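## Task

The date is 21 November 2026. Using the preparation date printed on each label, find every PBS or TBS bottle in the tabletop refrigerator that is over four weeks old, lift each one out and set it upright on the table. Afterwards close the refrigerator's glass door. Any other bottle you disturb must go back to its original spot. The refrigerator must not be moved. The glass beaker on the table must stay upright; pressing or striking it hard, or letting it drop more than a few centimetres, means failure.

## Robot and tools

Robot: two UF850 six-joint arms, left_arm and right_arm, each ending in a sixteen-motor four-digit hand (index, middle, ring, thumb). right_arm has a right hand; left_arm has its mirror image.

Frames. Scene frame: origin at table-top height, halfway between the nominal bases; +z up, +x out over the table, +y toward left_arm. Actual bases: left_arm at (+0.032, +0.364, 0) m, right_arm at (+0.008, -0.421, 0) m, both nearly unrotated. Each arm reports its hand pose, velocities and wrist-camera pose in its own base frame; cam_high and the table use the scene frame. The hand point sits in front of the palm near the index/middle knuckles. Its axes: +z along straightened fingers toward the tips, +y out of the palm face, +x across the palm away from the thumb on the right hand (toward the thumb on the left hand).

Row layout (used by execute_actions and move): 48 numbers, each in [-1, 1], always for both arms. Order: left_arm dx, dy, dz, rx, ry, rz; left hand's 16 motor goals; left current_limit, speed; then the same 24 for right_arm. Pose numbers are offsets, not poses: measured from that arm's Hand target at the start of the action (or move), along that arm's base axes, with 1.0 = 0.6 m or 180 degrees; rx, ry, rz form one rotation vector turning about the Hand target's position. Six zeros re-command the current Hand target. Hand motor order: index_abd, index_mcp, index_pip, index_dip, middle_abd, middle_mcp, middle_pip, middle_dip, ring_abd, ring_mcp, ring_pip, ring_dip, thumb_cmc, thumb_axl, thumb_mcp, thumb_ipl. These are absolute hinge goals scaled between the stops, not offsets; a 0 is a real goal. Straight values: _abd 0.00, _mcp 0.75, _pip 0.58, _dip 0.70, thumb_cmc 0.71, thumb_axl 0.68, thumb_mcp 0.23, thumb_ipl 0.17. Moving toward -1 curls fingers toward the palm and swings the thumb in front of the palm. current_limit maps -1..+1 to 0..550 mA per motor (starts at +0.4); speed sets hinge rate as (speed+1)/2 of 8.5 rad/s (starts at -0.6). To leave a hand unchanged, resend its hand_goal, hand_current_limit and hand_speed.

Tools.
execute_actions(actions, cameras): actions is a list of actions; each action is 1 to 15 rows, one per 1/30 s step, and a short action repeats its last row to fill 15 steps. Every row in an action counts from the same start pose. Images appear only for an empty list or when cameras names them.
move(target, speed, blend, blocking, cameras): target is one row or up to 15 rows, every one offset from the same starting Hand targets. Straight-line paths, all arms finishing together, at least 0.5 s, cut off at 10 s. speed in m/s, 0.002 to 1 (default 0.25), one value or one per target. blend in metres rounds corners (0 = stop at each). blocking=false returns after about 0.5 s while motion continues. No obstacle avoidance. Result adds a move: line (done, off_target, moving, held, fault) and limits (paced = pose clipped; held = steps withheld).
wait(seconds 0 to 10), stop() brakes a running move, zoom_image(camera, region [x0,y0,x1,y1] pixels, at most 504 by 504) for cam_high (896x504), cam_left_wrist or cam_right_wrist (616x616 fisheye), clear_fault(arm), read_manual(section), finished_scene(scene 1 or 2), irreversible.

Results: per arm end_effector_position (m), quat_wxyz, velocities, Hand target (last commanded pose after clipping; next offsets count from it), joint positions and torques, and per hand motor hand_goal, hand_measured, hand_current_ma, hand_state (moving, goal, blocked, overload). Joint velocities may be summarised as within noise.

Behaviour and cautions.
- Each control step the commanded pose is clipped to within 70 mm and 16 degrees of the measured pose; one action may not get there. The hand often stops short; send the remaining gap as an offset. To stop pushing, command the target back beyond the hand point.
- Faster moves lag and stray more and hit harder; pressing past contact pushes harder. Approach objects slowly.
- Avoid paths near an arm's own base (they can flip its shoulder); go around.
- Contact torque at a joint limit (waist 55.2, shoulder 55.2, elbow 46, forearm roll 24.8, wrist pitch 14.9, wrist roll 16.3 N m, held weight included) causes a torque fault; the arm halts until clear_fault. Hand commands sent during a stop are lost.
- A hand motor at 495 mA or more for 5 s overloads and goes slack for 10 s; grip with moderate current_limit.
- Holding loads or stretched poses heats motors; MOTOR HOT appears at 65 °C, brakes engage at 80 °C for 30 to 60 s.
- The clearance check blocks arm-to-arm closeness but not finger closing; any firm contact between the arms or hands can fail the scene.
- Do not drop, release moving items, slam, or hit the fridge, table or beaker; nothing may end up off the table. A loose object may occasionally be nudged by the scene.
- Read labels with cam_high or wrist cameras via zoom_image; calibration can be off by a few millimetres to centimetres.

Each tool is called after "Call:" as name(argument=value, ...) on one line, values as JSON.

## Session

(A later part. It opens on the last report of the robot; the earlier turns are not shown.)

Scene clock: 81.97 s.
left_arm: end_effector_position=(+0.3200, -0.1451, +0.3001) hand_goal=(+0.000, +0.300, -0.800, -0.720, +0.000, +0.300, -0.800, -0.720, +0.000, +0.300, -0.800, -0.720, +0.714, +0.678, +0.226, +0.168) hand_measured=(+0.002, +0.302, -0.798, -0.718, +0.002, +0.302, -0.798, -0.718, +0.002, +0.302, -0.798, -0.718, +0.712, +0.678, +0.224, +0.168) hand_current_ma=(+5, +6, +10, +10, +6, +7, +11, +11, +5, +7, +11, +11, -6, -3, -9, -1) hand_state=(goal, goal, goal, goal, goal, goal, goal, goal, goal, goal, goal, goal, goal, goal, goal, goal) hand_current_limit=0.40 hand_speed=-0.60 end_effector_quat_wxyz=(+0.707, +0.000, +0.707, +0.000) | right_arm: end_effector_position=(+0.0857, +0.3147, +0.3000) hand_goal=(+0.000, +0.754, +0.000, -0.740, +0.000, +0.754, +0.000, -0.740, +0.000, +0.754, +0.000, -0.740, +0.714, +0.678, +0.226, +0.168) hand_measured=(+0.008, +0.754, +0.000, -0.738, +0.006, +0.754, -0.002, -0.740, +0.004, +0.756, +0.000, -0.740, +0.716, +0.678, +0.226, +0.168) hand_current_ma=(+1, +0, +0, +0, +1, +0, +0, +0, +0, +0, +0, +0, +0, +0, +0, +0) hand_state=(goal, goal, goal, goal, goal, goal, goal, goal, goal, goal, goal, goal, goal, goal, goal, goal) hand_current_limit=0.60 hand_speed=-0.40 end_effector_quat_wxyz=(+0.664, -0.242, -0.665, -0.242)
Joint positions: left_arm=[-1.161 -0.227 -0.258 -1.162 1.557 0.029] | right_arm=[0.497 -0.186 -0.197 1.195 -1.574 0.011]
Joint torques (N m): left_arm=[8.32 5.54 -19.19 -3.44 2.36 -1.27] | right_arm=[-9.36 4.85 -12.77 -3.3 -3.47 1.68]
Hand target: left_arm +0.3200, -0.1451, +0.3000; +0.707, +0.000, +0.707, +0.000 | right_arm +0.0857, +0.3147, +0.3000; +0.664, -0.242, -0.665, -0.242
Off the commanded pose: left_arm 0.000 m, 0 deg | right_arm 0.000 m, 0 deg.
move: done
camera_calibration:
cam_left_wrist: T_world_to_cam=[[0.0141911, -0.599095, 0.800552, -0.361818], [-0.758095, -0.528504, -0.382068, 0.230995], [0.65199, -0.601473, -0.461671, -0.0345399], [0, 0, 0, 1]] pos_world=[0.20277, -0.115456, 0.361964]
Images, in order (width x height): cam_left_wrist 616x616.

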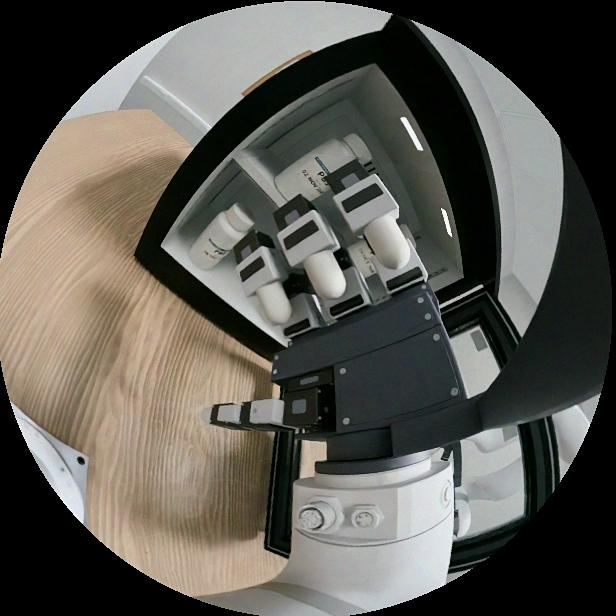

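Call:
move(target=[-0.1,-0.1617,0.0417,-0.5,0,0,0,0.3,-0.8,-0.72,0,0.3,-0.8,-0.72,0,0.3,-0.8,-0.72,0.714,0.678,-0.449,-0.157,0.4,-0.2,0,0,0,0,0,0,0,0.754,0,-0.74,0,0.754,0,-0.74,0,0.754,0,-0.74,0.714,0.678,0.226,0.168,0.6,-0.4], speed=0.3, cameras=["cam_left_wrist"])

Scene clock: 87.33 s.
left_arm: end_effector_position=(+0.2600, -0.2421, +0.3251) hand_goal=(+0.000, +0.300, -0.800, -0.720, +0.000, +0.300, -0.800, -0.720, +0.000, +0.300, -0.800, -0.720, +0.714, +0.678, -0.448, -0.156) hand_measured=(+0.002, +0.298, -0.798, -0.718, +0.002, +0.298, -0.798, -0.718, +0.002, +0.296, -0.798, -0.718, +0.710, +0.676, -0.446, -0.154) hand_current_ma=(+5, -11, +10, +10, +6, -12, +11, +11, +5, -13, +11, +11, -14, -8, +11, +11) hand_state=(goal, goal, goal, goal, goal, goal, goal, goal, goal, goal, goal, goal, goal, goal, goal, goal) hand_current_limit=0.40 hand_speed=-0.20 end_effector_quat_wxyz=(+0.499, -0.500, +0.500, -0.500) | right_arm: end_effector_position=(+0.0857, +0.3147, +0.3000) hand_goal=(+0.000, +0.754, +0.000, -0.740, +0.000, +0.754, +0.000, -0.740, +0.000, +0.754, +0.000, -0.740, +0.714, +0.678, +0.226, +0.168) hand_measured=(+0.008, +0.754, +0.000, -0.738, +0.006, +0.754, -0.002, -0.740, +0.004, +0.756, +0.000, -0.740, +0.716, +0.678, +0.226, +0.168) hand_current_ma=(+1, +0, +0, +0, +1, +0, +0, +0, +0, +0, +0, +0, +0, +0, +0, +0) hand_state=(goal, goal, goal, goal, goal, goal, goal, goal, goal, goal, goal, goal, goal, goal, goal, goal) hand_current_limit=0.60 hand_speed=-0.40 end_effector_quat_wxyz=(+0.664, -0.242, -0.665, -0.242)
Joint positions: left_arm=[-1.39 0.205 -0.189 -1.403 1.5 -1.182] | right_arm=[0.497 -0.186 -0.197 1.195 -1.574 0.011]
Joint torques (N m): left_arm=[-8.19 -6.13 -6.04 -2.62 2.34 -1.6] | right_arm=[-9.54 5.21 -13.29 -3.31 -3.49 1.75]
Hand target: left_arm +0.2600, -0.2421, +0.3251; +0.500, -0.500, +0.500, -0.500 | right_arm +0.0857, +0.3147, +0.3000; +0.664, -0.242, -0.665, -0.242
Off the commanded pose: left_arm 0.000 m, 0 deg | right_arm 0.000 m, 0 deg.
move: done
camera_calibration:
cam_left_wrist: T_world_to_cam=[[0.0142777, 0.800549, 0.599097, -0.0348977], [-0.758058, -0.382043, 0.528574, -0.116815], [0.65203, -0.461697, 0.601408, -0.354009], [0, 0, 0, 1]] pos_world=[0.14277, -0.180136, 0.295556]
Images, in order (width x height): cam_left_wrist 616x616.

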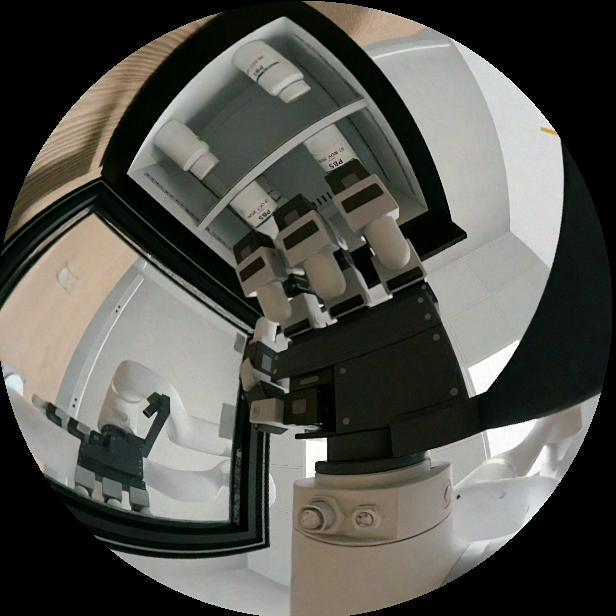

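Call:
zoom_image(camera="cam_left_wrist", region=[140, 90, 300, 250])

Call:
zoom_image(camera="cam_left_wrist", region=[220, 30, 360, 170])

Call:
zoom_image(camera="cam_left_wrist", region=[220, 150, 320, 250])

Scaled by 3.150 from the camera's 616x616 image, which has a finer 880x880 frame.

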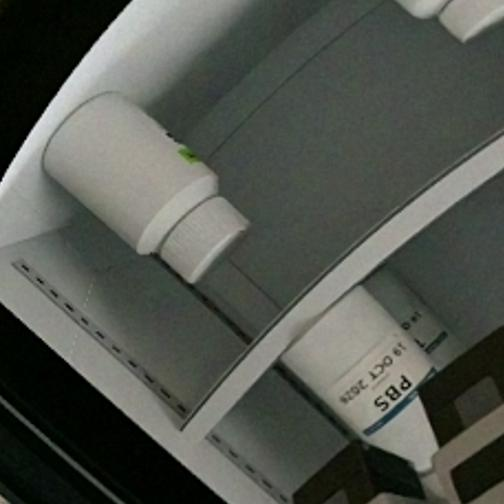

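Scaled by 3.600 from the camera's 616x616 image, which has a finer 880x880 frame.

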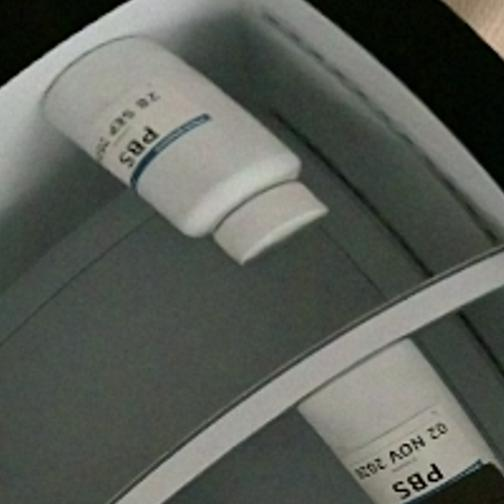

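Scaled by 5.040 from the camera's 616x616 image, which has a finer 880x880 frame.

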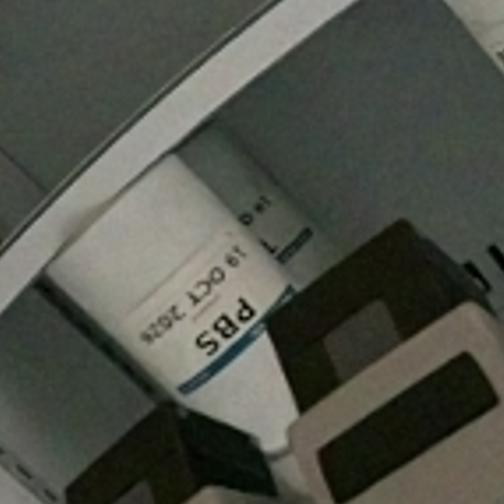

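Call:
move(target=[0.1,0.0483,0.1917,0,0,0,0,0.3,-0.8,-0.72,0,0.3,-0.8,-0.72,0,0.3,-0.8,-0.72,0.714,0.678,-0.449,-0.157,0.4,-0.2,0,0,0,0,0,0,0,0.754,0,-0.74,0,0.754,0,-0.74,0,0.754,0,-0.74,0.714,0.678,0.226,0.168,0.6,-0.4], speed=0.25, cameras=["cam_left_wrist"])

Call:
zoom_image(camera="cam_left_wrist", region=[130, 90, 290, 250])

Scene clock: 90.40 s.
left_arm: end_effector_position=(+0.3199, -0.2131, +0.4401) hand_goal=(+0.000, +0.300, -0.800, -0.720, +0.000, +0.300, -0.800, -0.720, +0.000, +0.300, -0.800, -0.720, +0.714, +0.678, -0.448, -0.156) hand_measured=(+0.002, +0.296, -0.798, -0.718, +0.002, +0.296, -0.798, -0.718, +0.002, +0.296, -0.798, -0.718, +0.710, +0.676, -0.446, -0.154) hand_current_ma=(+5, -15, +10, +10, +6, -16, +11, +11, +5, -16, +11, +11, -16, -9, +10, +10) hand_state=(goal, goal, goal, goal, goal, goal, goal, goal, goal, goal, goal, goal, goal, goal, goal, goal) hand_current_limit=0.40 hand_speed=-0.20 end_effector_quat_wxyz=(+0.500, -0.500, +0.500, -0.500) | right_arm: end_effector_position=(+0.0857, +0.3147, +0.3000) hand_goal=(+0.000, +0.754, +0.000, -0.740, +0.000, +0.754, +0.000, -0.740, +0.000, +0.754, +0.000, -0.740, +0.714, +0.678, +0.226, +0.168) hand_measured=(+0.008, +0.754, +0.000, -0.738, +0.006, +0.754, -0.002, -0.740, +0.004, +0.756, +0.000, -0.740, +0.716, +0.678, +0.226, +0.168) hand_current_ma=(+1, +0, +0, +0, +1, +0, +0, +0, +0, +0, +0, +0, +0, +0, +0, +0) hand_state=(goal, goal, goal, goal, goal, goal, goal, goal, goal, goal, goal, goal, goal, goal, goal, goal) hand_current_limit=0.60 hand_speed=-0.40 end_effector_quat_wxyz=(+0.664, -0.242, -0.665, -0.242)
Joint positions: left_arm=[-1.087 0.547 -0.295 -1.234 1.215 -0.79] | right_arm=[0.497 -0.186 -0.197 1.195 -1.574 0.011]
Joint torques (N m): left_arm=[9.17 18.41 -30.66 4.4 -0.39 1.08] | right_arm=[-9.01 4.79 -13.18 -3.34 -3.51 1.69]
Hand target: left_arm +0.3200, -0.2131, +0.4401; +0.500, -0.500, +0.500, -0.500 | right_arm +0.0857, +0.3147, +0.3000; +0.664, -0.242, -0.665, -0.242
Off the commanded pose: left_arm 0.000 m, 0 deg | right_arm 0.000 m, 0 deg.
move: done
camera_calibration:
cam_left_wrist: T_world_to_cam=[[0.0142308, 0.800526, 0.599129, -0.127874], [-0.758011, -0.382126, 0.528582, -0.121063], [0.652087, -0.461668, 0.60137, -0.448894], [0, 0, 0, 1]] pos_world=[0.20277, -0.151136, 0.410556]
Images, in order (width x height): cam_left_wrist 616x616.

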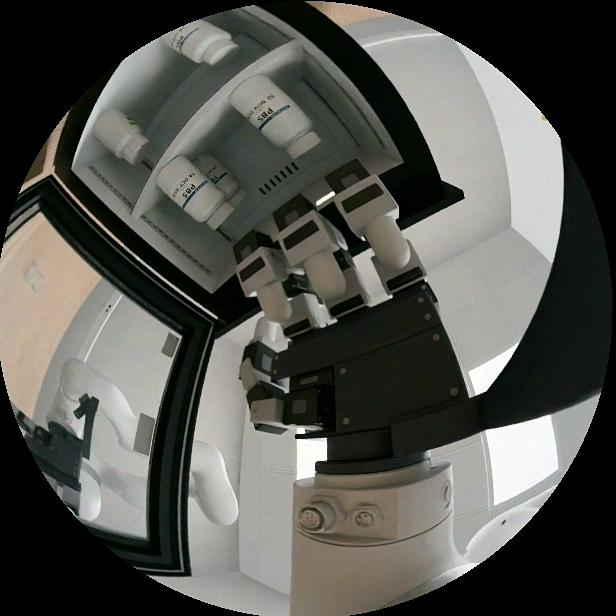

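Scaled by 3.150 from the camera's 616x616 image, which has a finer 880x880 frame.

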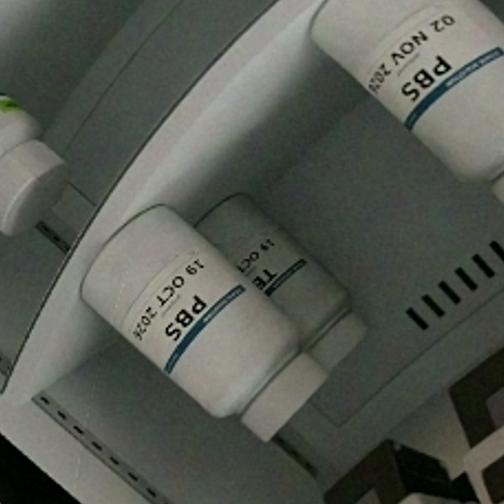

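Call:
zoom_image(camera="cam_left_wrist", region=[150, 140, 250, 240])

Call:
zoom_image(camera="cam_left_wrist", region=[85, 90, 165, 170])

Scaled by 5.040 from the camera's 616x616 image, which has a finer 880x880 frame.

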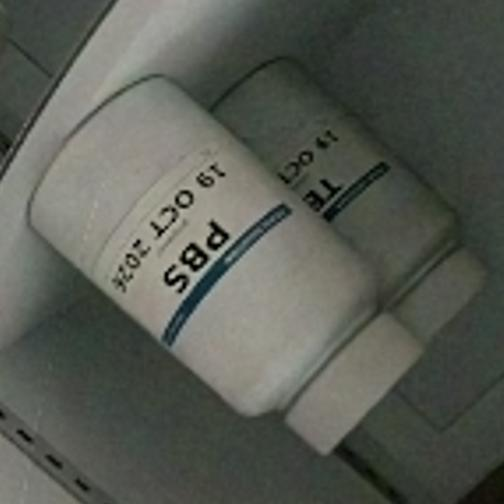

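Scaled by 6.300 from the camera's 616x616 image, which has a finer 880x880 frame.

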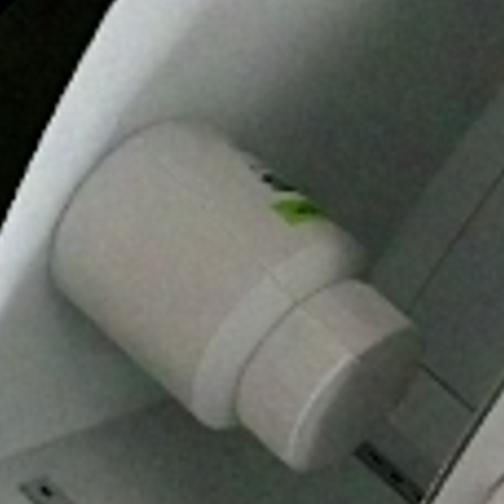

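Call:
move(target=[0,0.2218,0,0,0,0.1667,0,0.3,-0.8,-0.72,0,0.3,-0.8,-0.72,0,0.3,-0.8,-0.72,0.714,0.678,-0.449,-0.157,0.4,-0.2,0,0,0,0,0,0,0,0.754,0,-0.74,0,0.754,0,-0.74,0,0.754,0,-0.74,0.714,0.678,0.226,0.168,0.6,-0.4], speed=0.25, cameras=["cam_left_wrist"])

Call:
zoom_image(camera="cam_left_wrist", region=[100, 130, 300, 330])

Call:
move(target=[0,0,-0.3167,0,0,0,0,0.3,-0.8,-0.72,0,0.3,-0.8,-0.72,0,0.3,-0.8,-0.72,0.714,0.678,-0.449,-0.157,0.4,-0.2,0,0,0,0,0,0,0,0.754,0,-0.74,0,0.754,0,-0.74,0,0.754,0,-0.74,0.714,0.678,0.226,0.168,0.6,-0.4], speed=0.25, cameras=["cam_left_wrist"])

Scene clock: 93.83 s.
left_arm: end_effector_position=(+0.3199, -0.0800, +0.4401) hand_goal=(+0.000, +0.300, -0.800, -0.720, +0.000, +0.300, -0.800, -0.720, +0.000, +0.300, -0.800, -0.720, +0.714, +0.678, -0.448, -0.156) hand_measured=(+0.002, +0.296, -0.798, -0.718, +0.002, +0.296, -0.798, -0.718, +0.002, +0.296, -0.798, -0.718, +0.710, +0.676, -0.446, -0.154) hand_current_ma=(+5, -15, +10, +10, +6, -16, +11, +11, +5, -16, +11, +11, -16, -9, +9, +10) hand_state=(goal, goal, goal, goal, goal, goal, goal, goal, goal, goal, goal, goal, goal, goal, goal, goal) hand_current_limit=0.40 hand_speed=-0.20 end_effector_quat_wxyz=(+0.612, -0.613, +0.354, -0.354) | right_arm: end_effector_position=(+0.0857, +0.3147, +0.3000) hand_goal=(+0.000, +0.754, +0.000, -0.740, +0.000, +0.754, +0.000, -0.740, +0.000, +0.754, +0.000, -0.740, +0.714, +0.678, +0.226, +0.168) hand_measured=(+0.008, +0.754, +0.000, -0.738, +0.006, +0.754, -0.002, -0.740, +0.004, +0.756, +0.000, -0.740, +0.716, +0.678, +0.226, +0.168) hand_current_ma=(+1, +0, +0, +0, +1, +0, +0, +0, +0, +0, +0, +0, +0, +0, +0, +0) hand_state=(goal, goal, goal, goal, goal, goal, goal, goal, goal, goal, goal, goal, goal, goal, goal, goal) hand_current_limit=0.60 hand_speed=-0.40 end_effector_quat_wxyz=(+0.664, -0.242, -0.665, -0.242)
Joint positions: left_arm=[-0.964 0.578 -0.279 -1.517 1.507 -0.715] | right_arm=[0.497 -0.186 -0.197 1.195 -1.574 0.011]
Joint torques (N m): left_arm=[8.09 -16.4 -29.45 -1.95 1.95 1.05] | right_arm=[-10.11 4.24 -13.21 -3.35 -3.39 1.67]
Hand target: left_arm +0.3200, -0.0800, +0.4401; +0.612, -0.613, +0.354, -0.354 | right_arm +0.0857, +0.3147, +0.3000; +0.664, -0.242, -0.665, -0.242
Off the commanded pose: left_arm 0.000 m, 0 deg | right_arm 0.000 m, 0 deg.
move: done
camera_calibration:
cam_left_wrist: T_world_to_cam=[[-0.387972, 0.700381, 0.599119, -0.113735], [-0.465405, -0.709947, 0.528559, -0.190007], [0.795535, -0.073767, 0.6014, -0.40237], [0, 0, 0, 1]] pos_world=[0.187544, -0.0849188, 0.410556]
Images, in order (width x height): cam_left_wrist 616x616.

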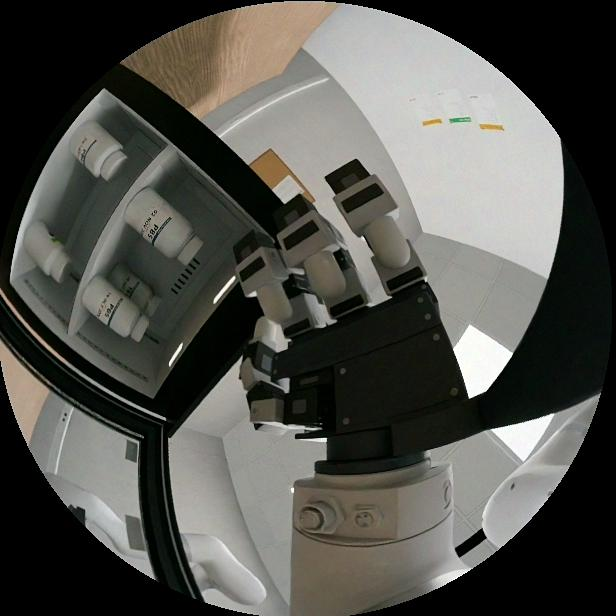

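Scaled by 2.520 from the camera's 616x616 image, which has a finer 880x880 frame.

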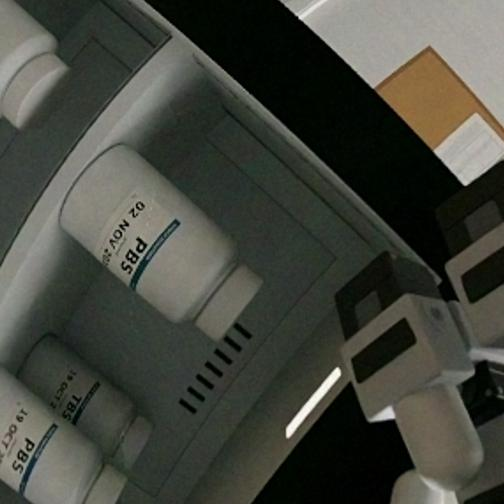

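Scene clock: 95.33 s.
left_arm: end_effector_position=(+0.3199, -0.0800, +0.2501) hand_goal=(+0.000, +0.300, -0.800, -0.720, +0.000, +0.300, -0.800, -0.720, +0.000, +0.300, -0.800, -0.720, +0.714, +0.678, -0.448, -0.156) hand_measured=(+0.002, +0.296, -0.798, -0.718, +0.002, +0.296, -0.798, -0.718, +0.002, +0.296, -0.798, -0.718, +0.710, +0.676, -0.446, -0.154) hand_current_ma=(+5, -15, +10, +10, +6, -16, +11, +11, +5, -16, +11, +11, -17, -10, +9, +10) hand_state=(goal, goal, goal, goal, goal, goal, goal, goal, goal, goal, goal, goal, goal, goal, goal, goal) hand_current_limit=0.40 hand_speed=-0.20 end_effector_quat_wxyz=(+0.612, -0.613, +0.354, -0.354) | right_arm: end_effector_position=(+0.0857, +0.3147, +0.3000) hand_goal=(+0.000, +0.754, +0.000, -0.740, +0.000, +0.754, +0.000, -0.740, +0.000, +0.754, +0.000, -0.740, +0.714, +0.678, +0.226, +0.168) hand_measured=(+0.008, +0.754, +0.000, -0.738, +0.006, +0.754, -0.002, -0.740, +0.004, +0.756, +0.000, -0.740, +0.716, +0.678, +0.226, +0.168) hand_current_ma=(+1, +0, +0, +0, +1, +0, +0, +0, +0, +0, +0, +0, +0, +0, +0, +0) hand_state=(goal, goal, goal, goal, goal, goal, goal, goal, goal, goal, goal, goal, goal, goal, goal, goal) hand_current_limit=0.60 hand_speed=-0.40 end_effector_quat_wxyz=(+0.664, -0.242, -0.665, -0.242)
Joint positions: left_arm=[-0.964 -0.088 -0.142 -1.487 1.565 -1.517] | right_arm=[0.497 -0.186 -0.197 1.195 -1.574 0.011]
Joint torques (N m): left_arm=[8.06 0.28 -18.84 3.07 2.39 -1.66] | right_arm=[-9.04 4.4 -12.93 -3.21 -3.47 1.68]
Hand target: left_arm +0.3200, -0.0800, +0.2501; +0.612, -0.613, +0.354, -0.354 | right_arm +0.0857, +0.3147, +0.3000; +0.664, -0.242, -0.665, -0.242
Off the commanded pose: left_arm 0.000 m, 0 deg | right_arm 0.000 m, 0 deg.
move: done
camera_calibration:
cam_left_wrist: T_world_to_cam=[[-0.387945, 0.700424, 0.599087, 0.000103588], [-0.465427, -0.709905, 0.528595, -0.0895812], [0.795535, -0.073766, 0.6014, -0.288104], [0, 0, 0, 1]] pos_world=[0.187544, -0.084919, 0.220556]
Images, in order (width x height): cam_left_wrist 616x616.

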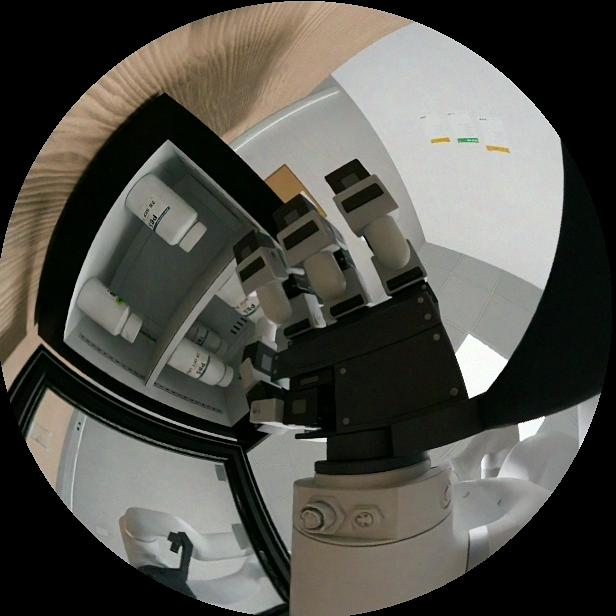

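Call:
zoom_image(camera="cam_left_wrist", region=[70, 260, 160, 350])

Call:
zoom_image(camera="cam_left_wrist", region=[100, 160, 260, 400])

Scaled by 5.600 from the camera's 616x616 image, which has a finer 880x880 frame.

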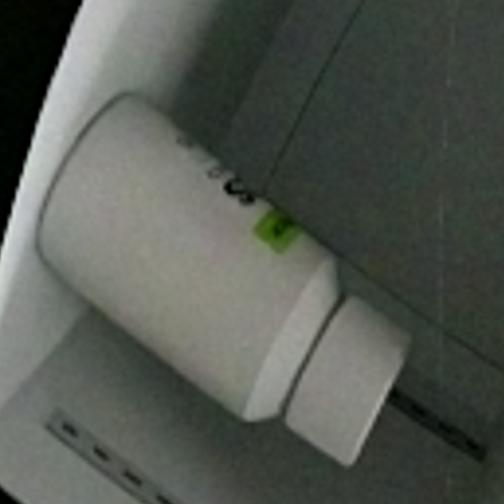

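Scaled by 2.100 from the camera's 616x616 image, which has a finer 880x880 frame.

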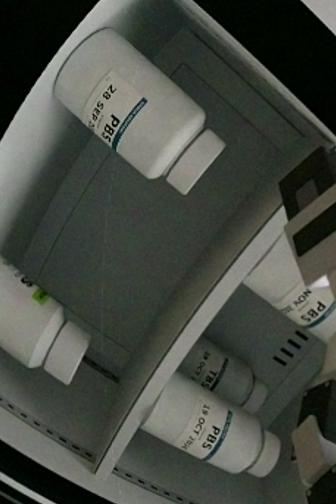

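Call:
move(target=[-0.0333,-0.1333,-0.1333,0.5011,0.0878,-0.1739,0,0.754,-0.299,0.261,0,0.754,-0.299,0.261,0,0.754,-0.299,0.261,-0.571,0.317,0.449,-0.589,0.4,-0.4,0,0,0,0,0,0,0,0.754,0,-0.74,0,0.754,0,-0.74,0,0.754,0,-0.74,0.714,0.678,0.226,0.168,0.6,-0.4], speed=0.3, cameras=["cam_left_wrist"])

Scene clock: 115.17 s.
left_arm: end_effector_position=(+0.3000, -0.1600, +0.1701) hand_goal=(+0.000, +0.754, -0.298, +0.262, +0.000, +0.754, -0.298, +0.262, +0.000, +0.754, -0.298, +0.262, -0.570, +0.318, +0.450, -0.588) hand_measured=(+0.002, +0.752, -0.300, +0.260, +0.002, +0.752, -0.302, +0.260, +0.002, +0.752, -0.300, +0.260, -0.564, +0.318, +0.450, -0.586) hand_current_ma=(+5, -9, -10, -10, +6, -10, -12, -11, +5, -10, -11, -11, +26, +3, -1, +14) hand_state=(goal, goal, goal, goal, goal, goal, goal, goal, goal, goal, goal, goal, goal, goal, goal, goal) hand_current_limit=0.40 hand_speed=-0.40 end_effector_quat_wxyz=(+0.705, +0.062, +0.704, -0.062) | right_arm: end_effector_position=(+0.0857, +0.3147, +0.3000) hand_goal=(+0.000, +0.754, +0.000, -0.740, +0.000, +0.754, +0.000, -0.740, +0.000, +0.754, +0.000, -0.740, +0.714, +0.678, +0.226, +0.168) hand_measured=(+0.008, +0.754, +0.000, -0.738, +0.006, +0.754, -0.002, -0.740, +0.004, +0.756, +0.000, -0.740, +0.716, +0.678, +0.226, +0.168) hand_current_ma=(+1, +0, +0, +0, +1, +0, +0, +0, +0, +0, +0, +0, +0, +0, +0, +0) hand_state=(goal, goal, goal, goal, goal, goal, goal, goal, goal, goal, goal, goal, goal, goal, goal, goal) hand_current_limit=0.60 hand_speed=-0.40 end_effector_quat_wxyz=(+0.664, -0.242, -0.665, -0.242)
Joint positions: left_arm=[-1.249 -0.783 -0.314 -1.12 1.788 -0.418] | right_arm=[0.497 -0.186 -0.197 1.195 -1.574 0.011]
Joint torques (N m): left_arm=[-8.31 14.41 -9.4 1.94 -0.19 1.2] | right_arm=[-8.8 4.25 -12.27 -2.81 -3.45 1.59]
Hand target: left_arm +0.3000, -0.1600, +0.1701; +0.705, +0.062, +0.704, -0.062 | right_arm +0.0857, +0.3147, +0.3000; +0.664, -0.242, -0.665, -0.242
Off the commanded pose: left_arm 0.000 m, 0 deg | right_arm 0.000 m, 0 deg.
move: done
camera_calibration:
cam_left_wrist: T_world_to_cam=[[-0.0916437, -0.593009, 0.799963, -0.233668], [-0.838323, -0.387609, -0.383371, 0.205129], [0.537416, -0.705761, -0.461612, -0.0727846], [0, 0, 0, 1]] pos_world=[0.189666, -0.110426, 0.231968]
Images, in order (width x height): cam_left_wrist 616x616.

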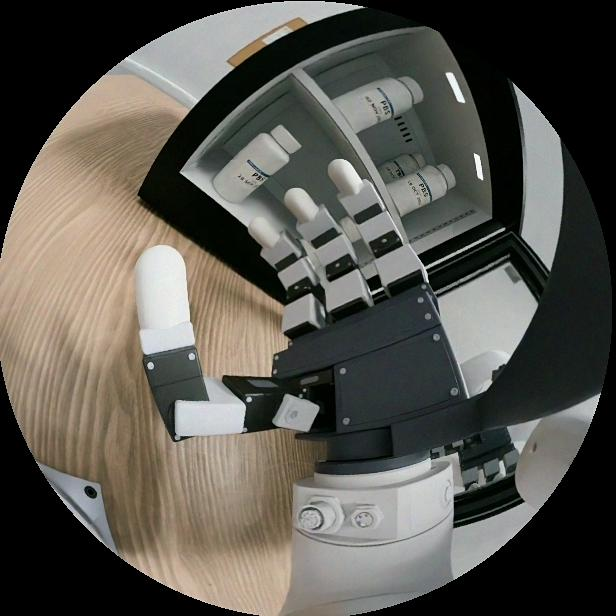

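Call:
zoom_image(camera="cam_left_wrist", region=[190, 50, 490, 250])

Scaled by 1.680 from the camera's 616x616 image, which has a finer 880x880 frame.

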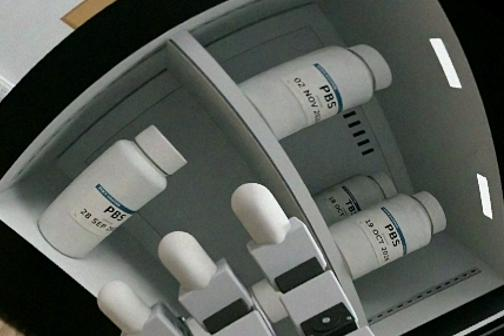

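Call:
move(target=[[0.1567,-0.0417,-0.0333,0,0,-0.0556,0,0.754,-0.299,0.261,0,0.754,-0.299,0.261,0,0.754,-0.299,0.261,-0.571,0.317,0.449,-0.589,0.4,-0.4,0,0,0,0,0,0,0,0.754,0,-0.74,0,0.754,0,-0.74,0,0.754,0,-0.74,0.714,0.678,0.226,0.168,0.6,-0.4],[0.3333,-0.0667,-0.0333,0,0,0.0556,0,0.754,-0.299,0.261,0,0.754,-0.299,0.261,0,0.754,-0.299,0.261,-0.571,0.317,0.449,-0.589,0.4,-0.4,0,0,0,0,0,0,0,0.754,0,-0.74,0,0.754,0,-0.74,0,0.754,0,-0.74,0.714,0.678,0.226,0.168,0.6,-0.4]], speed=0.15, blend=0.01, cameras=["cam_left_wrist"])

Scene clock: 119.60 s.
left_arm: end_effector_position=(+0.4999, -0.2000, +0.1501) hand_goal=(+0.000, +0.754, -0.298, +0.262, +0.000, +0.754, -0.298, +0.262, +0.000, +0.754, -0.298, +0.262, -0.570, +0.318, +0.450, -0.588) hand_measured=(+0.002, +0.752, -0.300, +0.260, +0.002, +0.752, -0.300, +0.260, +0.002, +0.752, -0.300, +0.260, -0.564, +0.318, +0.450, -0.586) hand_current_ma=(+5, -8, -10, -10, +6, -9, -11, -11, +5, -9, -11, -11, +26, +3, +0, +14) hand_state=(goal, goal, goal, goal, goal, goal, goal, goal, goal, goal, goal, goal, goal, goal, goal, goal) hand_current_limit=0.40 hand_speed=-0.40 end_effector_quat_wxyz=(+0.707, +0.000, +0.707, +0.000) | right_arm: end_effector_position=(+0.0857, +0.3147, +0.3000) hand_goal=(+0.000, +0.754, +0.000, -0.740, +0.000, +0.754, +0.000, -0.740, +0.000, +0.754, +0.000, -0.740, +0.714, +0.678, +0.226, +0.168) hand_measured=(+0.008, +0.754, +0.000, -0.738, +0.006, +0.754, -0.002, -0.740, +0.004, +0.756, +0.000, -0.740, +0.716, +0.678, +0.226, +0.168) hand_current_ma=(+1, +0, +0, +0, +1, +0, +0, +0, +0, +0, +0, +0, +0, +0, +0, +0) hand_state=(goal, goal, goal, goal, goal, goal, goal, goal, goal, goal, goal, goal, goal, goal, goal, goal) hand_current_limit=0.60 hand_speed=-0.40 end_effector_quat_wxyz=(+0.664, -0.242, -0.665, -0.242)
Joint positions: left_arm=[-0.794 -0.878 -0.761 -0.797 1.653 -0.083] | right_arm=[0.497 -0.186 -0.197 1.195 -1.574 0.011]
Joint torques (N m): left_arm=[8.17 28.07 -16.83 -3.71 -0.07 1.43] | right_arm=[-10.01 4.74 -12.89 -2.99 -3.56 1.69]
Hand target: left_arm +0.5000, -0.2000, +0.1501; +0.707, +0.000, +0.707, +0.000 | right_arm +0.0857, +0.3147, +0.3000; +0.664, -0.242, -0.665, -0.242
Off the commanded pose: left_arm 0.000 m, 0 deg | right_arm 0.000 m, 0 deg.
move: done
camera_calibration:
cam_left_wrist: T_world_to_cam=[[0.0127978, -0.599971, 0.799919, -0.276666], [-0.758297, -0.527283, -0.383352, 0.281686], [0.651784, -0.60167, -0.461704, -0.254118], [0, 0, 0, 1]] pos_world=[0.382772, -0.170359, 0.211968]
Images, in order (width x height): cam_left_wrist 616x616.

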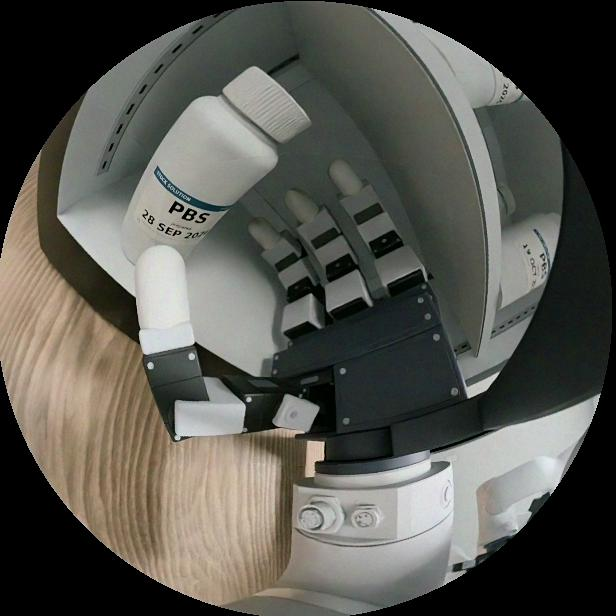

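Call:
move(target=[[-0.01,0.1433,0,0,0,0.0833,0,0.754,-0.299,0.261,0,0.754,-0.299,0.261,0,0.754,-0.299,0.261,-0.571,0.317,0.449,-0.589,0.4,-0.7,0,0,0,0,0,0,0,0.754,0,-0.74,0,0.754,0,-0.74,0,0.754,0,-0.74,0.714,0.678,0.226,0.168,0.6,-0.4]], speed=0.1, cameras=["cam_left_wrist"])

Scene clock: 122.50 s.
left_arm: end_effector_position=(+0.4939, -0.1141, +0.1501) hand_goal=(+0.000, +0.754, -0.298, +0.262, +0.000, +0.754, -0.298, +0.262, +0.000, +0.754, -0.298, +0.262, -0.570, +0.318, +0.450, -0.588) hand_measured=(+0.002, +0.752, -0.300, +0.260, +0.002, +0.752, -0.300, +0.260, +0.002, +0.752, -0.300, +0.260, -0.564, +0.318, +0.450, -0.586) hand_current_ma=(+5, -8, -10, -10, +6, -8, -11, -11, +5, -9, -11, -11, +26, +3, +0, +14) hand_state=(goal, goal, goal, goal, goal, goal, goal, goal, goal, goal, goal, goal, goal, goal, goal, goal) hand_current_limit=0.40 hand_speed=-0.70 end_effector_quat_wxyz=(+0.701, -0.092, +0.701, +0.092) | right_arm: end_effector_position=(+0.0857, +0.3147, +0.3000) hand_goal=(+0.000, +0.754, +0.000, -0.740, +0.000, +0.754, +0.000, -0.740, +0.000, +0.754, +0.000, -0.740, +0.714, +0.678, +0.226, +0.168) hand_measured=(+0.008, +0.754, +0.000, -0.738, +0.006, +0.754, -0.002, -0.740, +0.004, +0.756, +0.000, -0.740, +0.716, +0.678, +0.226, +0.168) hand_current_ma=(+1, +0, +0, +0, +1, +0, +0, +0, +0, +0, +0, +0, +0, +0, +0, +0) hand_state=(goal, goal, goal, goal, goal, goal, goal, goal, goal, goal, goal, goal, goal, goal, goal, goal) hand_current_limit=0.60 hand_speed=-0.40 end_effector_quat_wxyz=(+0.664, -0.242, -0.665, -0.242)
Joint positions: left_arm=[-0.695 -0.875 -0.75 -0.96 1.643 -0.101] | right_arm=[0.497 -0.186 -0.197 1.195 -1.574 0.011]
Joint torques (N m): left_arm=[6.7 59.11 0.1 -4.26 -0.02 -1.32] | right_arm=[-9.38 5 -12.85 -2.83 -3.52 1.66]
Hand target: left_arm +0.4940, -0.1140, +0.1501; +0.701, -0.092, +0.701, +0.092 | right_arm +0.0857, +0.3147, +0.3000; +0.664, -0.242, -0.665, -0.242
Off the commanded pose: left_arm 0.000 m, 0 deg | right_arm 0.000 m, 0 deg.
move: done
camera_calibration:
cam_left_wrist: T_world_to_cam=[[0.167515, -0.576266, 0.79991, -0.298741], [-0.596107, -0.705458, -0.383387, 0.221987], [0.785236, -0.412609, -0.46169, -0.242814], [0, 0, 0, 1]] pos_world=[0.373038, -0.115739, 0.211968]
Images, in order (width x height): cam_left_wrist 616x616.

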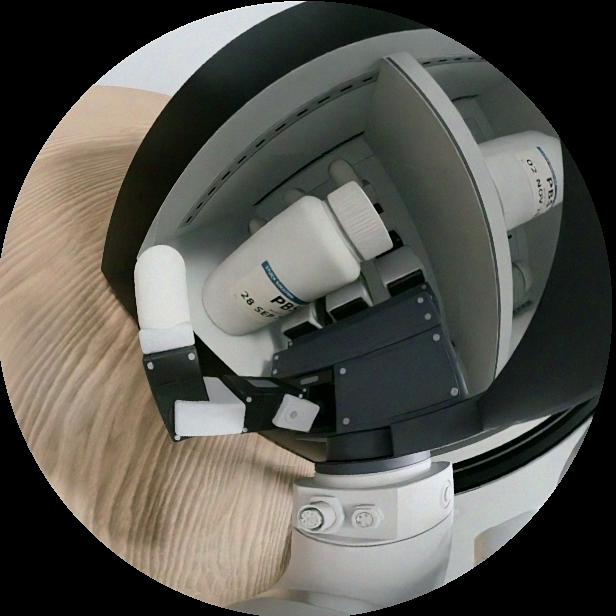

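Call:
move(target=[0,0,0,0,0,0,0,0.55,-0.8,-0.5,0,0.55,-0.8,-0.5,0,0.6,-0.7,-0.35,-0.571,0.317,-0.32,-0.5,0.4,-0.7,0,0,0,0,0,0,0,0.754,0,-0.74,0,0.754,0,-0.74,0,0.754,0,-0.74,0.714,0.678,0.226,0.168,0.6,-0.4], speed=0.1, cameras=["cam_left_wrist"])

Scene clock: 127.67 s.
left_arm: end_effector_position=(+0.4940, -0.1140, +0.1501) hand_goal=(+0.000, +0.550, -0.800, -0.500, +0.000, +0.550, -0.800, -0.500, +0.000, +0.600, -0.700, -0.350, -0.570, +0.318, -0.320, -0.500) hand_measured=(+0.002, +0.572, -0.612, -0.074, +0.002, +0.572, -0.610, -0.076, +0.002, +0.614, -0.646, -0.226, -0.552, +0.314, -0.060, -0.488) hand_current_ma=(+9, +102, +385, +384, +10, +104, +385, +385, +5, +67, +246, +385, +83, -20, +385, +72) hand_state=(goal, blocked, blocked, blocked, goal, blocked, blocked, blocked, goal, goal, blocked, blocked, goal, goal, blocked, goal) hand_current_limit=0.40 hand_speed=-0.70 end_effector_quat_wxyz=(+0.701, -0.092, +0.701, +0.092) | right_arm: end_effector_position=(+0.0857, +0.3147, +0.3000) hand_goal=(+0.000, +0.754, +0.000, -0.740, +0.000, +0.754, +0.000, -0.740, +0.000, +0.754, +0.000, -0.740, +0.714, +0.678, +0.226, +0.168) hand_measured=(+0.008, +0.754, +0.000, -0.738, +0.006, +0.754, -0.002, -0.740, +0.004, +0.756, +0.000, -0.740, +0.716, +0.678, +0.226, +0.168) hand_current_ma=(+1, +0, +0, +0, +1, +0, +0, +0, +0, +0, +0, +0, +0, +0, +0, +0) hand_state=(goal, goal, goal, goal, goal, goal, goal, goal, goal, goal, goal, goal, goal, goal, goal, goal) hand_current_limit=0.60 hand_speed=-0.40 end_effector_quat_wxyz=(+0.664, -0.242, -0.665, -0.242)
Joint positions: left_arm=[-0.695 -0.875 -0.75 -0.96 1.643 -0.102] | right_arm=[0.497 -0.186 -0.197 1.195 -1.574 0.011]
Joint torques (N m): left_arm=[3.46 54.57 -14.17 -1.55 0.42 -0.62] | right_arm=[-9.31 5.09 -12.54 -2.61 -3.47 1.72]
Hand target: left_arm +0.4940, -0.1140, +0.1501; +0.701, -0.092, +0.701, +0.092 | right_arm +0.0857, +0.3147, +0.3000; +0.664, -0.242, -0.665, -0.242
Off the commanded pose: left_arm 0.000 m, 0 deg | right_arm 0.000 m, 0 deg.
move: done
camera_calibration:
cam_left_wrist: T_world_to_cam=[[0.167616, -0.576168, 0.79996, -0.298795], [-0.595892, -0.705644, -0.383379, 0.221943], [0.785377, -0.412429, -0.461611, -0.242941], [0, 0, 0, 1]] pos_world=[0.373137, -0.115739, 0.211968]
Images, in order (width x height): cam_left_wrist 616x616.

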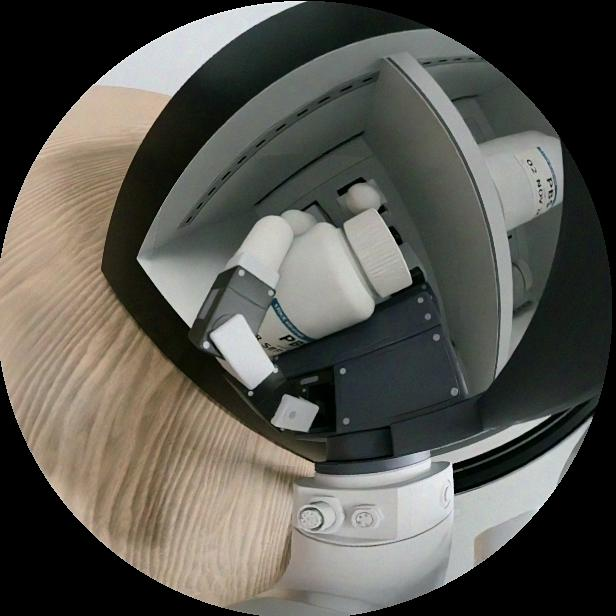

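Call:
move(target=[[0,0,0.02,0,0,0,0,0.55,-0.8,-0.5,0,0.55,-0.8,-0.5,0,0.6,-0.7,-0.35,-0.571,0.317,-0.32,-0.5,0.4,-0.7,0,0,0,0,0,0,0,0.754,0,-0.74,0,0.754,0,-0.74,0,0.754,0,-0.74,0.714,0.678,0.226,0.168,0.6,-0.4],[-0.1233,-0.01,0.02,0,0,0,0,0.55,-0.8,-0.5,0,0.55,-0.8,-0.5,0,0.6,-0.7,-0.35,-0.571,0.317,-0.32,-0.5,0.4,-0.7,0,0,0,0,0,0,0,0.754,0,-0.74,0,0.754,0,-0.74,0,0.754,0,-0.74,0.714,0.678,0.226,0.168,0.6,-0.4],[-0.265,0.0483,0.02,0,0,-0.0556,0,0.55,-0.8,-0.5,0,0.55,-0.8,-0.5,0,0.6,-0.7,-0.35,-0.571,0.317,-0.32,-0.5,0.4,-0.7,0,0,0,0,0,0,0,0.754,0,-0.74,0,0.754,0,-0.74,0,0.754,0,-0.74,0.714,0.678,0.226,0.168,0.6,-0.4],[-0.3017,0.085,0.0667,0,0,-0.0167,0,0.55,-0.8,-0.5,0,0.55,-0.8,-0.5,0,0.6,-0.7,-0.35,-0.571,0.317,-0.32,-0.5,0.4,-0.7,0,0,0,0,0,0,0,0.754,0,-0.74,0,0.754,0,-0.74,0,0.754,0,-0.74,0.714,0.678,0.226,0.168,0.6,-0.4],[-0.3017,0.085,0.85,0,0,-0.0167,0,0.55,-0.8,-0.5,0,0.55,-0.8,-0.5,0,0.6,-0.7,-0.35,-0.571,0.317,-0.32,-0.5,0.4,-0.7,0,0,0,0,0,0,0,0.754,0,-0.74,0,0.754,0,-0.74,0,0.754,0,-0.74,0.714,0.678,0.226,0.168,0.6,-0.4],[-0.21,0.3293,0.85,0,0,0.0833,0,0.55,-0.8,-0.5,0,0.55,-0.8,-0.5,0,0.6,-0.7,-0.35,-0.571,0.317,-0.32,-0.5,0.4,-0.7,0,0,0,0,0,0,0,0.754,0,-0.74,0,0.754,0,-0.74,0,0.754,0,-0.74,0.714,0.678,0.226,0.168,0.6,-0.4]], speed=[0.06,0.1,0.12,0.12,0.25,0.2], blend=[0.004,0.01,0.01,0.015,0.03,0], cameras=["cam_left_wrist"])

Scene clock: 134.70 s.
left_arm: end_effector_position=(+0.3679, +0.0835, +0.6601) hand_goal=(+0.000, +0.550, -0.800, -0.500, +0.000, +0.550, -0.800, -0.500, +0.000, +0.600, -0.700, -0.350, -0.570, +0.318, -0.320, -0.500) hand_measured=(+0.002, +0.574, -0.612, -0.078, +0.002, +0.574, -0.610, -0.080, +0.000, +0.616, -0.646, -0.230, -0.550, +0.314, -0.064, -0.484) hand_current_ma=(+9, +113, +385, +385, +10, +116, +385, +385, +2, +73, +249, +385, +92, -20, +385, +89) hand_state=(goal, blocked, blocked, blocked, goal, blocked, blocked, blocked, goal, goal, blocked, blocked, blocked, goal, blocked, goal) hand_current_limit=0.40 hand_speed=-0.70 end_effector_quat_wxyz=(+0.683, -0.183, +0.683, +0.183) | right_arm: end_effector_position=(+0.0857, +0.3147, +0.3000) hand_goal=(+0.000, +0.754, +0.000, -0.740, +0.000, +0.754, +0.000, -0.740, +0.000, +0.754, +0.000, -0.740, +0.714, +0.678, +0.226, +0.168) hand_measured=(+0.008, +0.754, +0.000, -0.738, +0.006, +0.754, -0.002, -0.740, +0.004, +0.756, +0.000, -0.740, +0.716, +0.678, +0.226, +0.168) hand_current_ma=(+1, +0, +0, +0, +1, +0, +0, +0, +0, +0, +0, +0, +0, +0, +0, +0) hand_state=(goal, goal, goal, goal, goal, goal, goal, goal, goal, goal, goal, goal, goal, goal, goal, goal) hand_current_limit=0.60 hand_speed=-0.40 end_effector_quat_wxyz=(+0.664, -0.242, -0.665, -0.242)
Joint positions: left_arm=[-0.427 0.569 -0.642 -1.324 0.996 1.137] | right_arm=[0.497 -0.186 -0.197 1.195 -1.574 0.011]
Joint torques (N m): left_arm=[7.68 -13.13 -31.52 5.38 -0.77 -1.15] | right_arm=[-9.03 5.16 -12.57 -2.76 -3.23 1.61]
Hand target: left_arm +0.3680, +0.0835, +0.6601; +0.683, -0.183, +0.683, +0.183 | right_arm +0.0857, +0.3147, +0.3000; +0.664, -0.242, -0.665, -0.242
Off the commanded pose: left_arm 0.000 m, 0 deg | right_arm 0.000 m, 0 deg.
move: done
camera_calibration:
cam_left_wrist: T_world_to_cam=[[0.310962, -0.513199, 0.799956, -0.629806], [-0.393085, -0.835769, -0.383373, 0.418035], [0.865325, -0.195236, -0.461623, 0.1254], [0, 0, 0, 1]] pos_world=[0.251657, 0.0506473, 0.721968]
Images, in order (width x height): cam_left_wrist 616x616.

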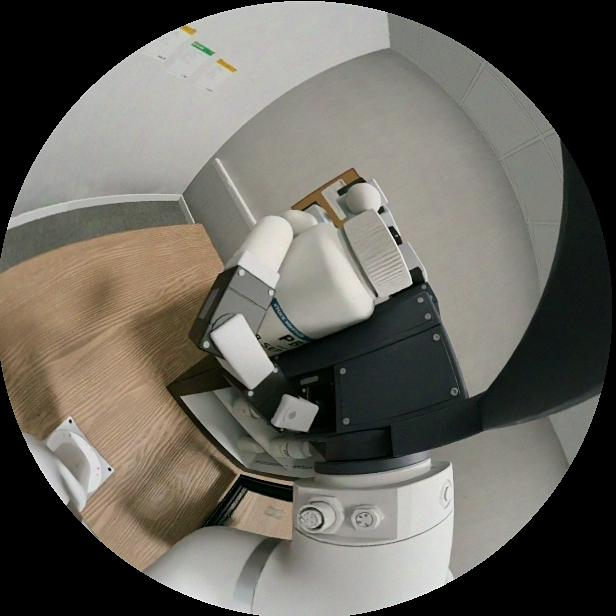

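Call:
move(target=[[0.1792,0.5373,0,0,0,0,0,0.55,-0.8,-0.5,0,0.55,-0.8,-0.5,0,0.6,-0.7,-0.35,-0.571,0.317,-0.32,-0.5,0.4,-0.7,0,0,0,0,0,0,0,0.754,0,-0.74,0,0.754,0,-0.74,0,0.754,0,-0.74,0.714,0.678,0.226,0.168,0.6,-0.4],[0.1792,0.5373,-0.8167,0,0,0,0,0.55,-0.8,-0.5,0,0.55,-0.8,-0.5,0,0.6,-0.7,-0.35,-0.571,0.317,-0.32,-0.5,0.4,-0.7,0,0,0,0,0,0,0,0.754,0,-0.74,0,0.754,0,-0.74,0,0.754,0,-0.74,0.714,0.678,0.226,0.168,0.6,-0.4]], speed=0.25, blend=[0.05,0])

Call:
move(target=[[0,0,-0.145,0,0,0,0,0.55,-0.8,-0.5,0,0.55,-0.8,-0.5,0,0.6,-0.7,-0.35,-0.571,0.317,-0.32,-0.5,0.4,-0.7,0,0,0,0,0,0,0,0.754,0,-0.74,0,0.754,0,-0.74,0,0.754,0,-0.74,0.714,0.678,0.226,0.168,0.6,-0.4],[0,0,-0.1767,0,0,0,0,0.55,-0.8,-0.5,0,0.55,-0.8,-0.5,0,0.6,-0.7,-0.35,-0.571,0.317,-0.32,-0.5,0.4,-0.7,0,0,0,0,0,0,0,0.754,0,-0.74,0,0.754,0,-0.74,0,0.754,0,-0.74,0.714,0.678,0.226,0.168,0.6,-0.4]], speed=[0.12,0.03], blend=[0.003,0], cameras=["cam_left_wrist"])

Scene clock: 140.10 s.
left_arm: end_effector_position=(+0.4755, +0.4059, +0.1701) hand_goal=(+0.000, +0.550, -0.800, -0.500, +0.000, +0.550, -0.800, -0.500, +0.000, +0.600, -0.700, -0.350, -0.570, +0.318, -0.320, -0.500) hand_measured=(+0.002, +0.574, -0.612, -0.078, +0.002, +0.574, -0.610, -0.080, +0.000, +0.616, -0.646, -0.230, -0.550, +0.314, -0.064, -0.484) hand_current_ma=(+9, +114, +385, +385, +10, +116, +385, +385, +2, +73, +250, +385, +93, -20, +385, +90) hand_state=(goal, blocked, blocked, blocked, goal, blocked, blocked, blocked, goal, goal, blocked, blocked, blocked, goal, blocked, goal) hand_current_limit=0.40 hand_speed=-0.70 end_effector_quat_wxyz=(+0.683, -0.183, +0.683, +0.183) | right_arm: end_effector_position=(+0.0857, +0.3147, +0.3000) hand_goal=(+0.000, +0.754, +0.000, -0.740, +0.000, +0.754, +0.000, -0.740, +0.000, +0.754, +0.000, -0.740, +0.714, +0.678, +0.226, +0.168) hand_measured=(+0.008, +0.754, +0.000, -0.738, +0.006, +0.754, -0.002, -0.740, +0.004, +0.756, +0.000, -0.740, +0.716, +0.678, +0.226, +0.168) hand_current_ma=(+1, +0, +0, +0, +1, +0, +0, +0, +0, +0, +0, +0, +0, +0, +0, +0) hand_state=(goal, goal, goal, goal, goal, goal, goal, goal, goal, goal, goal, goal, goal, goal, goal, goal) hand_current_limit=0.60 hand_speed=-0.40 end_effector_quat_wxyz=(+0.664, -0.242, -0.665, -0.242)
Joint positions: left_arm=[0.597 -0.819 -0.728 0.074 1.661 0.007] | right_arm=[0.497 -0.186 -0.197 1.195 -1.574 0.011]
Joint torques (N m): left_arm=[8.33 28.22 -19.06 3.17 2.75 1.52] | right_arm=[-10.24 5.36 -12.58 -2.75 -3 1.6]
Hand target: left_arm +0.4755, +0.4059, +0.1701; +0.683, -0.183, +0.683, +0.183 | right_arm +0.0857, +0.3147, +0.3000; +0.664, -0.242, -0.665, -0.242
Off the commanded pose: left_arm 0.000 m, 0 deg | right_arm 0.000 m, 0 deg.
move: done

Scene clock: 141.83 s.
left_arm: end_effector_position=(+0.4755, +0.4059, +0.0641) hand_goal=(+0.000, +0.550, -0.800, -0.500, +0.000, +0.550, -0.800, -0.500, +0.000, +0.600, -0.700, -0.350, -0.570, +0.318, -0.320, -0.500) hand_measured=(+0.002, +0.574, -0.612, -0.078, +0.002, +0.574, -0.610, -0.080, +0.000, +0.616, -0.646, -0.230, -0.550, +0.314, -0.064, -0.484) hand_current_ma=(+9, +114, +385, +385, +10, +116, +385, +385, +2, +73, +250, +385, +93, -20, +385, +90) hand_state=(goal, blocked, blocked, blocked, goal, blocked, blocked, blocked, goal, goal, blocked, blocked, blocked, goal, blocked, goal) hand_current_limit=0.40 hand_speed=-0.70 end_effector_quat_wxyz=(+0.683, -0.183, +0.683, +0.183) | right_arm: end_effector_position=(+0.0857, +0.3147, +0.3000) hand_goal=(+0.000, +0.754, +0.000, -0.740, +0.000, +0.754, +0.000, -0.740, +0.000, +0.754, +0.000, -0.740, +0.714, +0.678, +0.226, +0.168) hand_measured=(+0.008, +0.754, +0.000, -0.738, +0.006, +0.754, -0.002, -0.740, +0.004, +0.756, +0.000, -0.740, +0.716, +0.678, +0.226, +0.168) hand_current_ma=(+1, +0, +0, +0, +1, +0, +0, +0, +0, +0, +0, +0, +0, +0, +0, +0) hand_state=(goal, goal, goal, goal, goal, goal, goal, goal, goal, goal, goal, goal, goal, goal, goal, goal) hand_current_limit=0.60 hand_speed=-0.40 end_effector_quat_wxyz=(+0.664, -0.242, -0.665, -0.242)
Joint positions: left_arm=[0.597 -1.114 -0.877 0.076 1.807 0.018] | right_arm=[0.497 -0.186 -0.197 1.195 -1.574 0.011]
Joint torques (N m): left_arm=[5.02 31.63 -16.08 2.71 2.85 1.52] | right_arm=[-10.05 5.33 -12.49 -2.67 -2.88 1.68]
Hand target: left_arm +0.4755, +0.4059, +0.0641; +0.683, -0.183, +0.683, +0.183 | right_arm +0.0857, +0.3147, +0.3000; +0.664, -0.242, -0.665, -0.242
Off the commanded pose: left_arm 0.000 m, 0 deg | right_arm 0.000 m, 0 deg.
move: done
camera_calibration:
cam_left_wrist: T_world_to_cam=[[0.310885, -0.513259, 0.799947, -0.0209551], [-0.393184, -0.83571, -0.383401, 0.50127], [0.865307, -0.195333, -0.461615, -0.179764], [0, 0, 0, 1]] pos_world=[0.359157, 0.373047, 0.125968]
Images, in order (width x height): cam_left_wrist 616x616.

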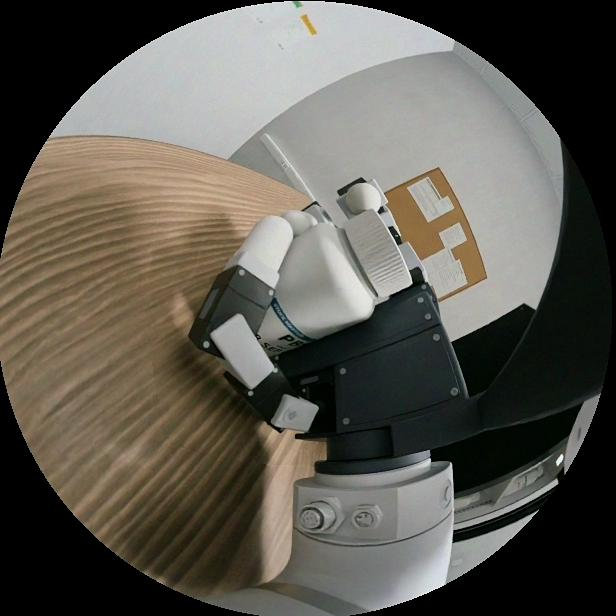

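Call:
move(target=[[0,0,-0.0083,0,0,0,0,0.55,-0.8,-0.5,0,0.55,-0.8,-0.5,0,0.6,-0.7,-0.35,-0.571,0.317,-0.32,-0.5,0.4,-0.7,0,0,0,0,0,0,0,0.754,0,-0.74,0,0.754,0,-0.74,0,0.754,0,-0.74,0.714,0.678,0.226,0.168,0.6,-0.4]], speed=0.03)

Call:
move(target=[[0,0,0,0,0,0,0,0.67,-0.55,-0.2,0,0.67,-0.55,-0.2,0,0.67,-0.55,-0.2,-0.571,0.317,0.1,-0.4,0.4,-0.8,0,0,0,0,0,0,0,0.754,0,-0.74,0,0.754,0,-0.74,0,0.754,0,-0.74,0.714,0.678,0.226,0.168,0.6,-0.4]], speed=0.03, cameras=["cam_left_wrist"])

Scene clock: 143.57 s.
left_arm: end_effector_position=(+0.4755, +0.4059, +0.0591) hand_goal=(+0.000, +0.550, -0.800, -0.500, +0.000, +0.550, -0.800, -0.500, +0.000, +0.600, -0.700, -0.350, -0.570, +0.318, -0.320, -0.500) hand_measured=(+0.010, +0.576, -0.612, -0.082, +0.010, +0.576, -0.610, -0.082, +0.008, +0.622, -0.642, -0.244, -0.554, +0.308, -0.068, -0.474) hand_current_ma=(+34, +126, +385, +385, +36, +126, +385, +385, +28, +102, +270, +385, +67, -55, +385, +151) hand_state=(goal, blocked, blocked, blocked, goal, blocked, blocked, blocked, goal, blocked, blocked, blocked, goal, goal, blocked, blocked) hand_current_limit=0.40 hand_speed=-0.70 end_effector_quat_wxyz=(+0.683, -0.183, +0.683, +0.183) | right_arm: end_effector_position=(+0.0857, +0.3147, +0.3000) hand_goal=(+0.000, +0.754, +0.000, -0.740, +0.000, +0.754, +0.000, -0.740, +0.000, +0.754, +0.000, -0.740, +0.714, +0.678, +0.226, +0.168) hand_measured=(+0.008, +0.754, +0.000, -0.738, +0.006, +0.754, -0.002, -0.740, +0.004, +0.756, +0.000, -0.740, +0.716, +0.678, +0.226, +0.168) hand_current_ma=(+1, +0, +0, +0, +1, +0, +0, +0, +0, +0, +0, +0, +0, +0, +0, +0) hand_state=(goal, goal, goal, goal, goal, goal, goal, goal, goal, goal, goal, goal, goal, goal, goal, goal) hand_current_limit=0.60 hand_speed=-0.40 end_effector_quat_wxyz=(+0.664, -0.242, -0.665, -0.242)
Joint positions: left_arm=[0.597 -1.128 -0.885 0.076 1.813 0.019] | right_arm=[0.497 -0.186 -0.197 1.195 -1.574 0.011]
Joint torques (N m): left_arm=[8.23 20.02 -12.05 2.9 0.03 0.78] | right_arm=[-9.28 4.9 -12.59 -2.65 -2.85 1.58]
Hand target: left_arm +0.4755, +0.4059, +0.0591; +0.683, -0.183, +0.683, +0.183 | right_arm +0.0857, +0.3147, +0.3000; +0.664, -0.242, -0.665, -0.242
Off the commanded pose: left_arm 0.000 m, 0 deg | right_arm 0.000 m, 0 deg.
move: done

Scene clock: 144.23 s.
left_arm: end_effector_position=(+0.4754, +0.4059, +0.0590) hand_goal=(+0.000, +0.670, -0.550, -0.200, +0.000, +0.670, -0.550, -0.200, +0.000, +0.670, -0.550, -0.200, -0.570, +0.318, +0.100, -0.400) hand_measured=(+0.008, +0.668, -0.552, -0.198, +0.008, +0.668, -0.552, -0.198, +0.008, +0.668, -0.552, -0.202, -0.554, +0.318, +0.100, -0.402) hand_current_ma=(+26, -9, -9, +10, +30, -9, -10, +11, +26, -9, -11, -11, +66, -1, -1, -9) hand_state=(goal, goal, goal, goal, goal, goal, goal, goal, goal, goal, goal, goal, goal, goal, goal, goal) hand_current_limit=0.40 hand_speed=-0.80 end_effector_quat_wxyz=(+0.683, -0.183, +0.683, +0.183) | right_arm: end_effector_position=(+0.0857, +0.3147, +0.3000) hand_goal=(+0.000, +0.754, +0.000, -0.740, +0.000, +0.754, +0.000, -0.740, +0.000, +0.754, +0.000, -0.740, +0.714, +0.678, +0.226, +0.168) hand_measured=(+0.008, +0.754, +0.000, -0.738, +0.006, +0.754, -0.002, -0.740, +0.004, +0.756, +0.000, -0.740, +0.716, +0.678, +0.226, +0.168) hand_current_ma=(+1, +0, +0, +0, +1, +0, +0, +0, +0, +0, +0, +0, +0, +0, +0, +0) hand_state=(goal, goal, goal, goal, goal, goal, goal, goal, goal, goal, goal, goal, goal, goal, goal, goal) hand_current_limit=0.60 hand_speed=-0.40 end_effector_quat_wxyz=(+0.664, -0.242, -0.665, -0.242)
Joint positions: left_arm=[0.597 -1.128 -0.885 0.076 1.813 0.019] | right_arm=[0.497 -0.186 -0.197 1.195 -1.574 0.011]
Joint torques (N m): left_arm=[7.75 52.95 -11.3 2.66 -0.08 0.15] | right_arm=[-10.14 4.9 -12.65 -2.54 -2.83 1.52]
Hand target: left_arm +0.4755, +0.4059, +0.0591; +0.683, -0.183, +0.683, +0.183 | right_arm +0.0857, +0.3147, +0.3000; +0.664, -0.242, -0.665, -0.242
Off the commanded pose: left_arm 0.000 m, 0 deg | right_arm 0.000 m, 0 deg.
move: done
camera_calibration:
cam_left_wrist: T_world_to_cam=[[0.311102, -0.513183, 0.799912, -0.017028], [-0.393241, -0.835756, -0.38324, 0.49925], [0.865203, -0.195332, -0.46181, -0.182078], [0, 0, 0, 1]] pos_world=[0.359157, 0.372947, 0.120868]
Images, in order (width x height): cam_left_wrist 616x616.

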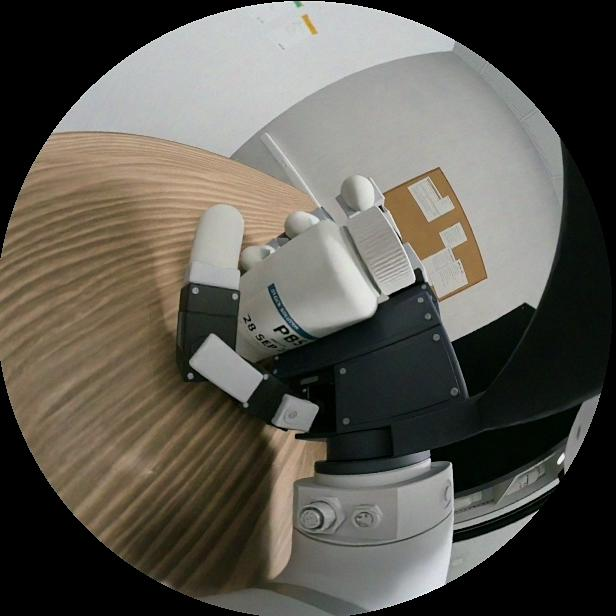

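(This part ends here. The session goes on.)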